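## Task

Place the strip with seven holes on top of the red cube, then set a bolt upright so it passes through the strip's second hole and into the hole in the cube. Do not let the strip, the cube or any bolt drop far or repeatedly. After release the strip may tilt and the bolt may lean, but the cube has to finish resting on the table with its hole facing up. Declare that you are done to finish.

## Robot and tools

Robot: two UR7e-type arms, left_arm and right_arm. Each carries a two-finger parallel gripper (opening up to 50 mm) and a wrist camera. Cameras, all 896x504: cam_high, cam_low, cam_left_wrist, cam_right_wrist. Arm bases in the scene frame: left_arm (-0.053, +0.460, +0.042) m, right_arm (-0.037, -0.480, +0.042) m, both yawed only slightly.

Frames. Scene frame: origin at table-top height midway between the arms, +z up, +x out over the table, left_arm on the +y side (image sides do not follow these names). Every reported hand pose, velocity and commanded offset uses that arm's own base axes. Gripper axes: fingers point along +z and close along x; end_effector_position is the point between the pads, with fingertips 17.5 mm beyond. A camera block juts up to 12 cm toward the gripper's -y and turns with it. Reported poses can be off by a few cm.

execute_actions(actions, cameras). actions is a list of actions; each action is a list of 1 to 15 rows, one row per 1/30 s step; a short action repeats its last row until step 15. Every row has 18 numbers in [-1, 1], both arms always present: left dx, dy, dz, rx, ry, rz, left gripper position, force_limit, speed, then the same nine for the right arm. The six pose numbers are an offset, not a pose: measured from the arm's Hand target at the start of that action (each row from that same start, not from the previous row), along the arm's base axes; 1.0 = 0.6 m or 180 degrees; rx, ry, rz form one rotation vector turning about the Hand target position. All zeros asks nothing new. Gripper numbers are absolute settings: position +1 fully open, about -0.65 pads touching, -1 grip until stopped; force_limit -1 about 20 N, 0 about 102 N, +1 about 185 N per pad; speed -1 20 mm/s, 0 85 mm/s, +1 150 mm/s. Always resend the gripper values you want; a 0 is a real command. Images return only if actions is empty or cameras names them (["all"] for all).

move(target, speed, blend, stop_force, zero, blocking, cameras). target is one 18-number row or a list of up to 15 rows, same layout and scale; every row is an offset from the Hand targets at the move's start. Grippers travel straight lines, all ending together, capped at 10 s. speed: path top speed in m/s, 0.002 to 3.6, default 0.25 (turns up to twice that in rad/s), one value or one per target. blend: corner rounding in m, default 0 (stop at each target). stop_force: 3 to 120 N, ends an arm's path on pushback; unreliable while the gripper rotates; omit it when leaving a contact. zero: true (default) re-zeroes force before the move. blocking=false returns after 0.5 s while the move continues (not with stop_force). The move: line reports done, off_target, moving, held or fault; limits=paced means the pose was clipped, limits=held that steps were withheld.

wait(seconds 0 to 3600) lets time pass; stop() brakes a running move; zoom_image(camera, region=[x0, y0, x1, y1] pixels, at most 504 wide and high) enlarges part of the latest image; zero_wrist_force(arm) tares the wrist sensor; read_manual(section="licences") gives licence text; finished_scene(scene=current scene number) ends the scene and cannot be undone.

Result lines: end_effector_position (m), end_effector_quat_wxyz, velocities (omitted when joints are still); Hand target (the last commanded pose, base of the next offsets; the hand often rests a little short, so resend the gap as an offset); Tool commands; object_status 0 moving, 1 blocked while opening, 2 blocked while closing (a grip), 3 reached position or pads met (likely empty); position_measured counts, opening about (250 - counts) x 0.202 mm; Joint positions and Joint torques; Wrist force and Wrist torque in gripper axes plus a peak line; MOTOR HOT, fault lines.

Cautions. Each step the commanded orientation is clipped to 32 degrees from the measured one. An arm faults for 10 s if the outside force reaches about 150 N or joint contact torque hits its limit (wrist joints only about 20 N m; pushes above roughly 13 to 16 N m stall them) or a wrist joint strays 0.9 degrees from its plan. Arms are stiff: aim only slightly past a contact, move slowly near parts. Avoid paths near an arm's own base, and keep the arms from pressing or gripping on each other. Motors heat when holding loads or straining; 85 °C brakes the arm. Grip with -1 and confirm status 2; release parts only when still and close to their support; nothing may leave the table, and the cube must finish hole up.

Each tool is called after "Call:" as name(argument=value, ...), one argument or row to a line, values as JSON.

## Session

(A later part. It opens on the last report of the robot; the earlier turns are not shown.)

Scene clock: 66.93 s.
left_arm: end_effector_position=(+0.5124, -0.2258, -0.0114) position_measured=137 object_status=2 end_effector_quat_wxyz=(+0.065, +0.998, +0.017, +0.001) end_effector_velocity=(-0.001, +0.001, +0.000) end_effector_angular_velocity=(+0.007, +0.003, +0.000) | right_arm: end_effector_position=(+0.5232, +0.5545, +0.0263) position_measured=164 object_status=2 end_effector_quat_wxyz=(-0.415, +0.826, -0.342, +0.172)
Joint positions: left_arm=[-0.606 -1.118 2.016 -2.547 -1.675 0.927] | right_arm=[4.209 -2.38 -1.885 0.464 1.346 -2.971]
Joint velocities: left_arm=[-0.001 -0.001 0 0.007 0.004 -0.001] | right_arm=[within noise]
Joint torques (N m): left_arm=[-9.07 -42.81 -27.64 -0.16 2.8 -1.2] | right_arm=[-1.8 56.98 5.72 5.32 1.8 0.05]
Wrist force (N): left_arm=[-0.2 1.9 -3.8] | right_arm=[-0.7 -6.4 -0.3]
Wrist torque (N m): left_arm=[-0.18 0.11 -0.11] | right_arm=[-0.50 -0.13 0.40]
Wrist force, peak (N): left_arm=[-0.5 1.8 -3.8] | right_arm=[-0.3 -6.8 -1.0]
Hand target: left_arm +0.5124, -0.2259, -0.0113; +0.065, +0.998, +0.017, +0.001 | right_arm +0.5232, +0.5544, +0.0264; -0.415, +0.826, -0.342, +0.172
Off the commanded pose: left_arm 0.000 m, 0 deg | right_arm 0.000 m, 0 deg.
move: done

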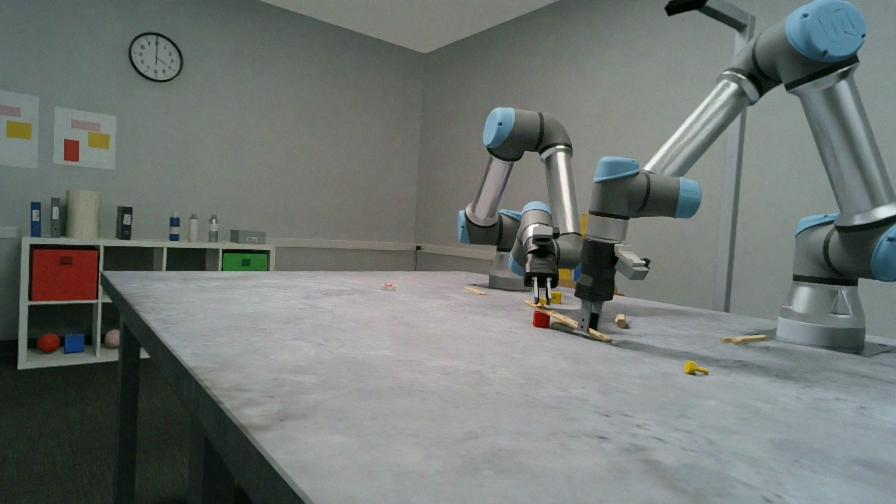

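Call:
execute_actions(
  actions=[
    [[0,0,0,0,0,0,0.45,-0.6,-1,0,0,0,0,0,0,-1,-0.5,-0.8]],
    [[0,0,0,0,0,0,0.45,-0.6,-1,0,0,0,0,0,0,-1,-0.5,-0.8]],
  ],
  cameras=["cam_low"],
)

Call:
zoom_image(
  camera="cam_low",
  region=[510, 280, 630, 355],
)

Call:
move(
  target=[0,0.013,0.1,0,0,0,0.45,-0.6,-1,0,0,0,0,0,0,-1,-0.5,-0.8],
  speed=0.1,
  cameras=["cam_low","cam_right_wrist"],
)

Call:
zoom_image(
  camera="cam_low",
  region=[510, 280, 630, 355],
)

Call:
zoom_image(
  camera="cam_right_wrist",
  region=[430, 270, 550, 360],
)

Scene clock: 69.60 s.
left_arm: end_effector_position=(+0.5124, -0.2259, -0.0113) position_measured=85 object_status=3 end_effector_quat_wxyz=(+0.065, +0.998, +0.017, +0.001) | right_arm: end_effector_position=(+0.5232, +0.5545, +0.0263) position_measured=164 object_status=2 end_effector_quat_wxyz=(-0.415, +0.826, -0.342, +0.172)
Joint positions: left_arm=[-0.606 -1.118 2.016 -2.547 -1.675 0.927] | right_arm=[4.209 -2.38 -1.885 0.464 1.346 -2.971]
Joint torques (N m): left_arm=[-6.95 -52.81 -29.06 -1.84 1.06 -1.87] | right_arm=[-7.14 56.6 6.22 5.29 0.19 -0.58]
Wrist force (N): left_arm=[-0.5 0.8 0.1] | right_arm=[-1.2 -6.0 -0.1]
Wrist torque (N m): left_arm=[0.22 0.16 -0.10] | right_arm=[-0.48 -0.14 0.43]
Wrist force, peak (N): left_arm=[-0.3 3.1 -4.1] | right_arm=[-1.2 -6.8 -0.2]
Hand target: left_arm +0.5124, -0.2259, -0.0113; +0.065, +0.998, +0.017, +0.001 | right_arm +0.5232, +0.5544, +0.0264; -0.415, +0.826, -0.342, +0.172
Off the commanded pose: left_arm 0.000 m, 0 deg | right_arm 0.000 m, 0 deg.

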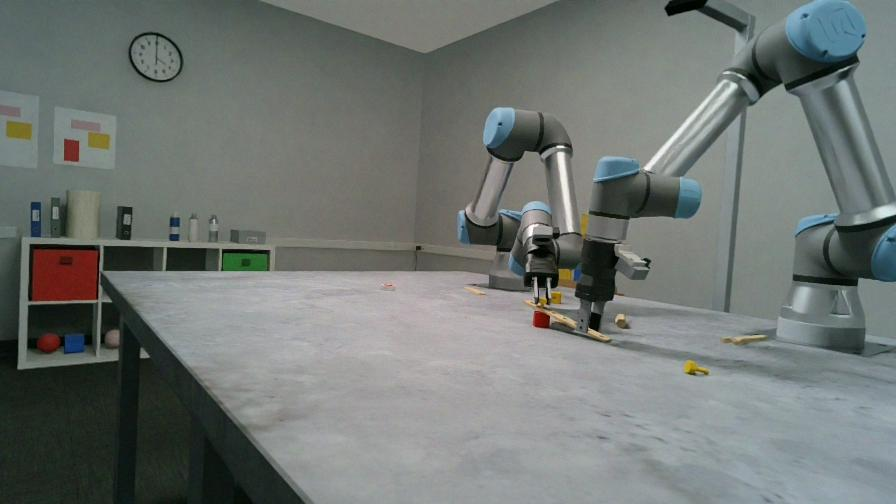

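Scaled by 4.200 from the camera's image (finer frame: 1280x720).

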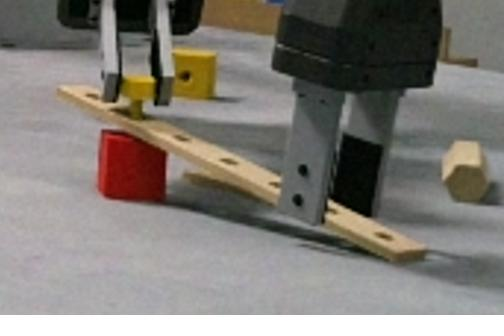

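Scene clock: 70.67 s.
left_arm: end_effector_position=(+0.5125, -0.2181, +0.0487) position_measured=85 object_status=3 end_effector_quat_wxyz=(+0.065, +0.998, +0.017, +0.001) | right_arm: end_effector_position=(+0.5232, +0.5544, +0.0263) position_measured=164 object_status=2 end_effector_quat_wxyz=(-0.415, +0.826, -0.342, +0.172)
Joint positions: left_arm=[-0.594 -1.237 1.982 -2.393 -1.676 0.939] | right_arm=[4.209 -2.38 -1.885 0.464 1.346 -2.971]
Joint torques (N m): left_arm=[-9.33 -41.68 -18.71 -5.21 -2.45 -2.01] | right_arm=[-8.54 56.8 6.47 5.23 -0.33 -0.77]
Wrist force (N): left_arm=[-0.2 0.8 0.0] | right_arm=[-1.0 -6.2 0.1]
Wrist torque (N m): left_arm=[0.21 0.12 -0.11] | right_arm=[-0.52 -0.17 0.43]
Wrist force, peak (N): left_arm=[-0.3 0.7 -1.6] | right_arm=[-1.1 -6.5 -0.1]
Hand target: left_arm +0.5124, -0.2181, +0.0487; +0.065, +0.998, +0.017, +0.001 | right_arm +0.5232, +0.5544, +0.0264; -0.415, +0.826, -0.342, +0.172
Off the commanded pose: left_arm 0.000 m, 0 deg | right_arm 0.000 m, 0 deg.
move: done

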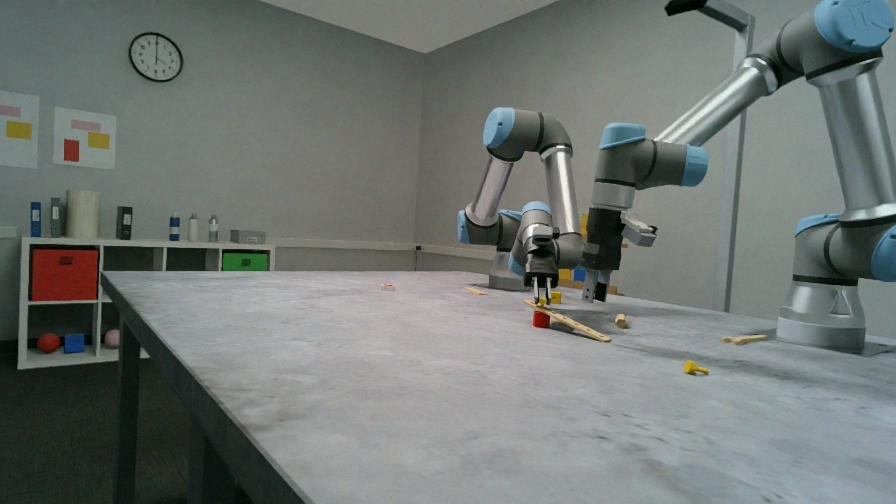

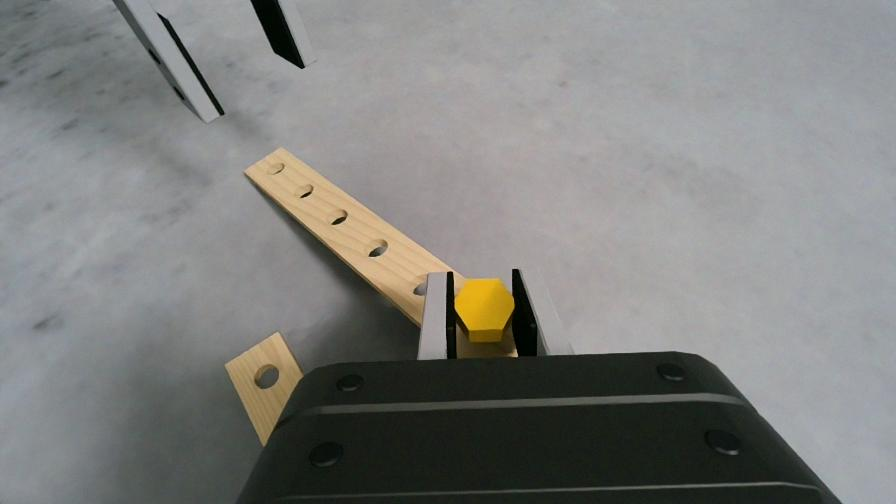

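Scaled by 4.200 from the camera's image (finer frame: 1280x720).

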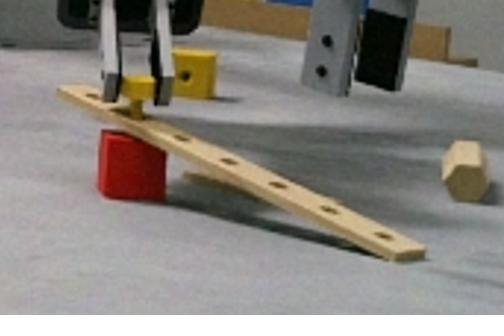

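Scaled by 4.200 from the camera's image (finer frame: 1280x720).

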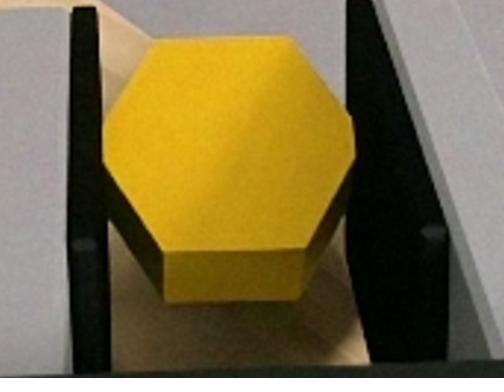

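Call:
execute_actions(
  actions=[
    [[0,0,0,0,0,0,0.45,-0.6,-1,0,0,0.0005,0,0,0,0.1,-0.5,-1]],
    [[0,0,0,0,0,0,0.45,-0.6,-1,0,0,0,0,0,0,0.1,-0.5,-1]],
    [[0,0,0,0,0,0,0.45,-0.6,-1,0,0,0,0,0,0,0.7,-0.5,-1]],
    [[0,0,0,0,0,0,0.45,-0.6,-1,0,0,0,0,0,0,0.7,-0.5,-1]],
  ],
  cameras=["cam_right_wrist"],
)

Call:
zoom_image(
  camera="cam_right_wrist",
  region=[400, 220, 580, 360],
)

Scene clock: 73.37 s.
left_arm: end_effector_position=(+0.5124, -0.2181, +0.0487) position_measured=85 object_status=3 end_effector_quat_wxyz=(+0.065, +0.998, +0.017, +0.001) | right_arm: end_effector_position=(+0.5232, +0.5544, +0.0266) position_measured=48 object_status=3 end_effector_quat_wxyz=(-0.415, +0.826, -0.342, +0.172)
Joint positions: left_arm=[-0.594 -1.237 1.982 -2.392 -1.676 0.939] | right_arm=[4.209 -2.379 -1.885 0.464 1.346 -2.971]
Joint torques (N m): left_arm=[-10.68 -51.95 -18.93 -1.03 1.45 -1.96] | right_arm=[-8.58 45.27 23.86 1.85 -1.75 -0.45]
Wrist force (N): left_arm=[-0.4 0.5 0.3] | right_arm=[-0.8 -2.0 3.9]
Wrist torque (N m): left_arm=[0.17 0.15 -0.10] | right_arm=[-0.44 -0.14 0.41]
Wrist force, peak (N): left_arm=[-0.4 0.9 0.2] | right_arm=[-1.2 -6.4 -0.1]
Hand target: left_arm +0.5124, -0.2181, +0.0487; +0.065, +0.998, +0.017, +0.001 | right_arm +0.5232, +0.5544, +0.0267; -0.415, +0.826, -0.342, +0.172
Off the commanded pose: left_arm 0.000 m, 0 deg | right_arm 0.000 m, 0 deg.

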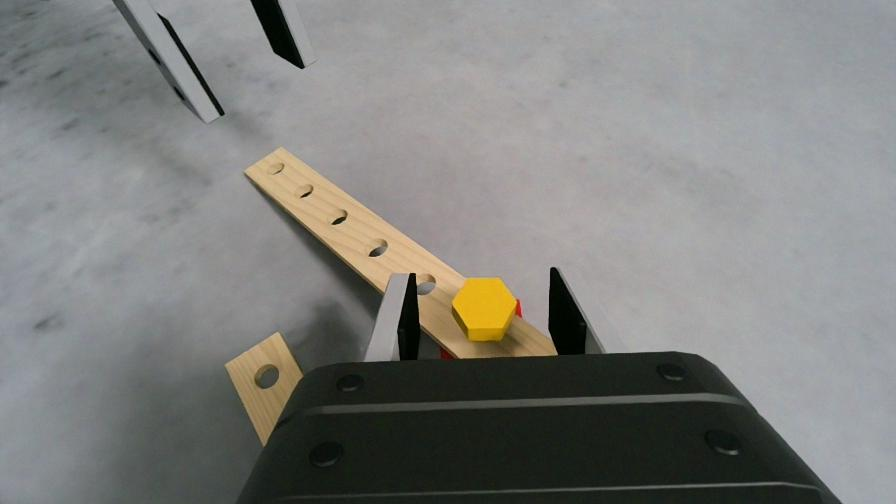

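Scaled by 2.800 from the camera's image (finer frame: 1280x720).

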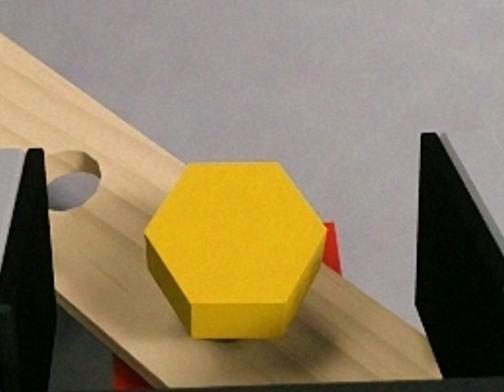

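Call:
move(
  target=[0,0.05,0.03,0,0,0,0.45,-0.6,-1,-0.0756,-0.0756,0.0797,0,0,0,0.7,-0.5,-1],
  speed=0.1,
  cameras=["cam_right_wrist","cam_low"],
)

Call:
zoom_image(
  camera="cam_right_wrist",
  region=[400, 170, 560, 290],
)

Scene clock: 75.00 s.
left_arm: end_effector_position=(+0.5124, -0.1880, +0.0667) position_measured=85 object_status=3 end_effector_quat_wxyz=(+0.065, +0.998, +0.017, +0.001) | right_arm: end_effector_position=(+0.4778, +0.5092, +0.0745) position_measured=48 object_status=3 end_effector_quat_wxyz=(-0.415, +0.826, -0.342, +0.172)
Joint positions: left_arm=[-0.546 -1.287 1.992 -2.346 -1.679 0.988] | right_arm=[4.247 -2.194 -2.091 0.479 1.316 -2.947]
Joint torques (N m): left_arm=[-10.94 -28.29 -29.89 -7.69 -1.75 -1.79] | right_arm=[-9.45 48.33 14.63 1.73 1.64 -0.59]
Wrist force (N): left_arm=[-0.1 0.6 -0.3] | right_arm=[-0.7 -2.1 3.6]
Wrist torque (N m): left_arm=[0.18 0.10 -0.11] | right_arm=[-0.45 -0.15 0.29]
Wrist force, peak (N): left_arm=[-0.4 2.0 0.3] | right_arm=[-0.7 -1.9 5.5]
Hand target: left_arm +0.5124, -0.1881, +0.0667; +0.065, +0.998, +0.017, +0.001 | right_arm +0.4778, +0.5091, +0.0745; -0.415, +0.826, -0.342, +0.172
Off the commanded pose: left_arm 0.000 m, 0 deg | right_arm 0.000 m, 0 deg.
move: done
Images, in order (width x height): cam_low 896x504, cam_right_wrist 896x504.

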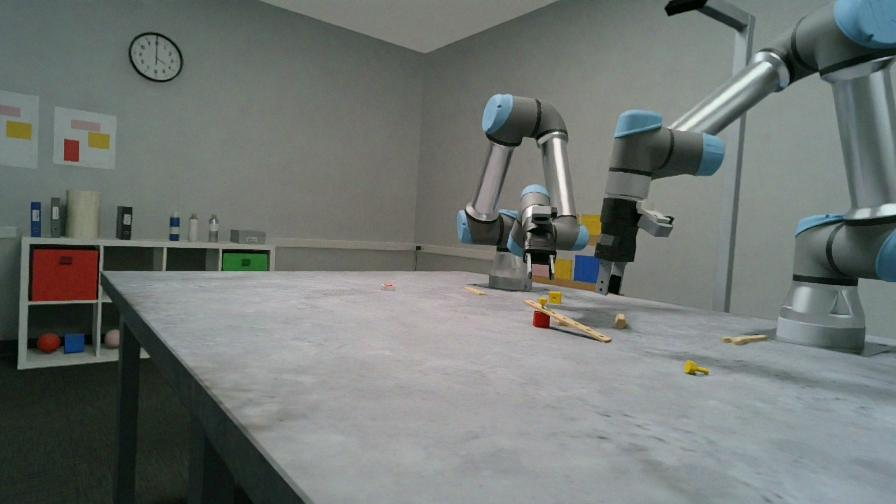

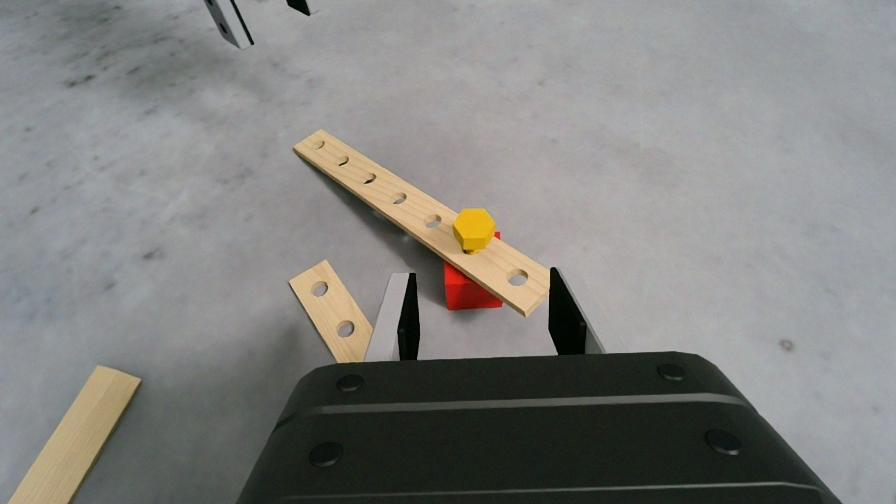

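Scaled by 3.150 from the camera's image (finer frame: 1280x720).

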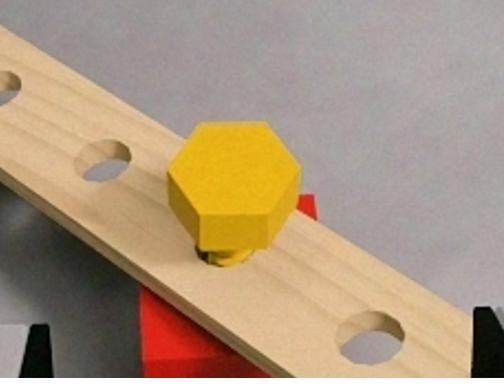

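Good; the bolt stands through the second hole.

Call:
finished_scene(
  scene=2,
)

The scene is finished: the task was done.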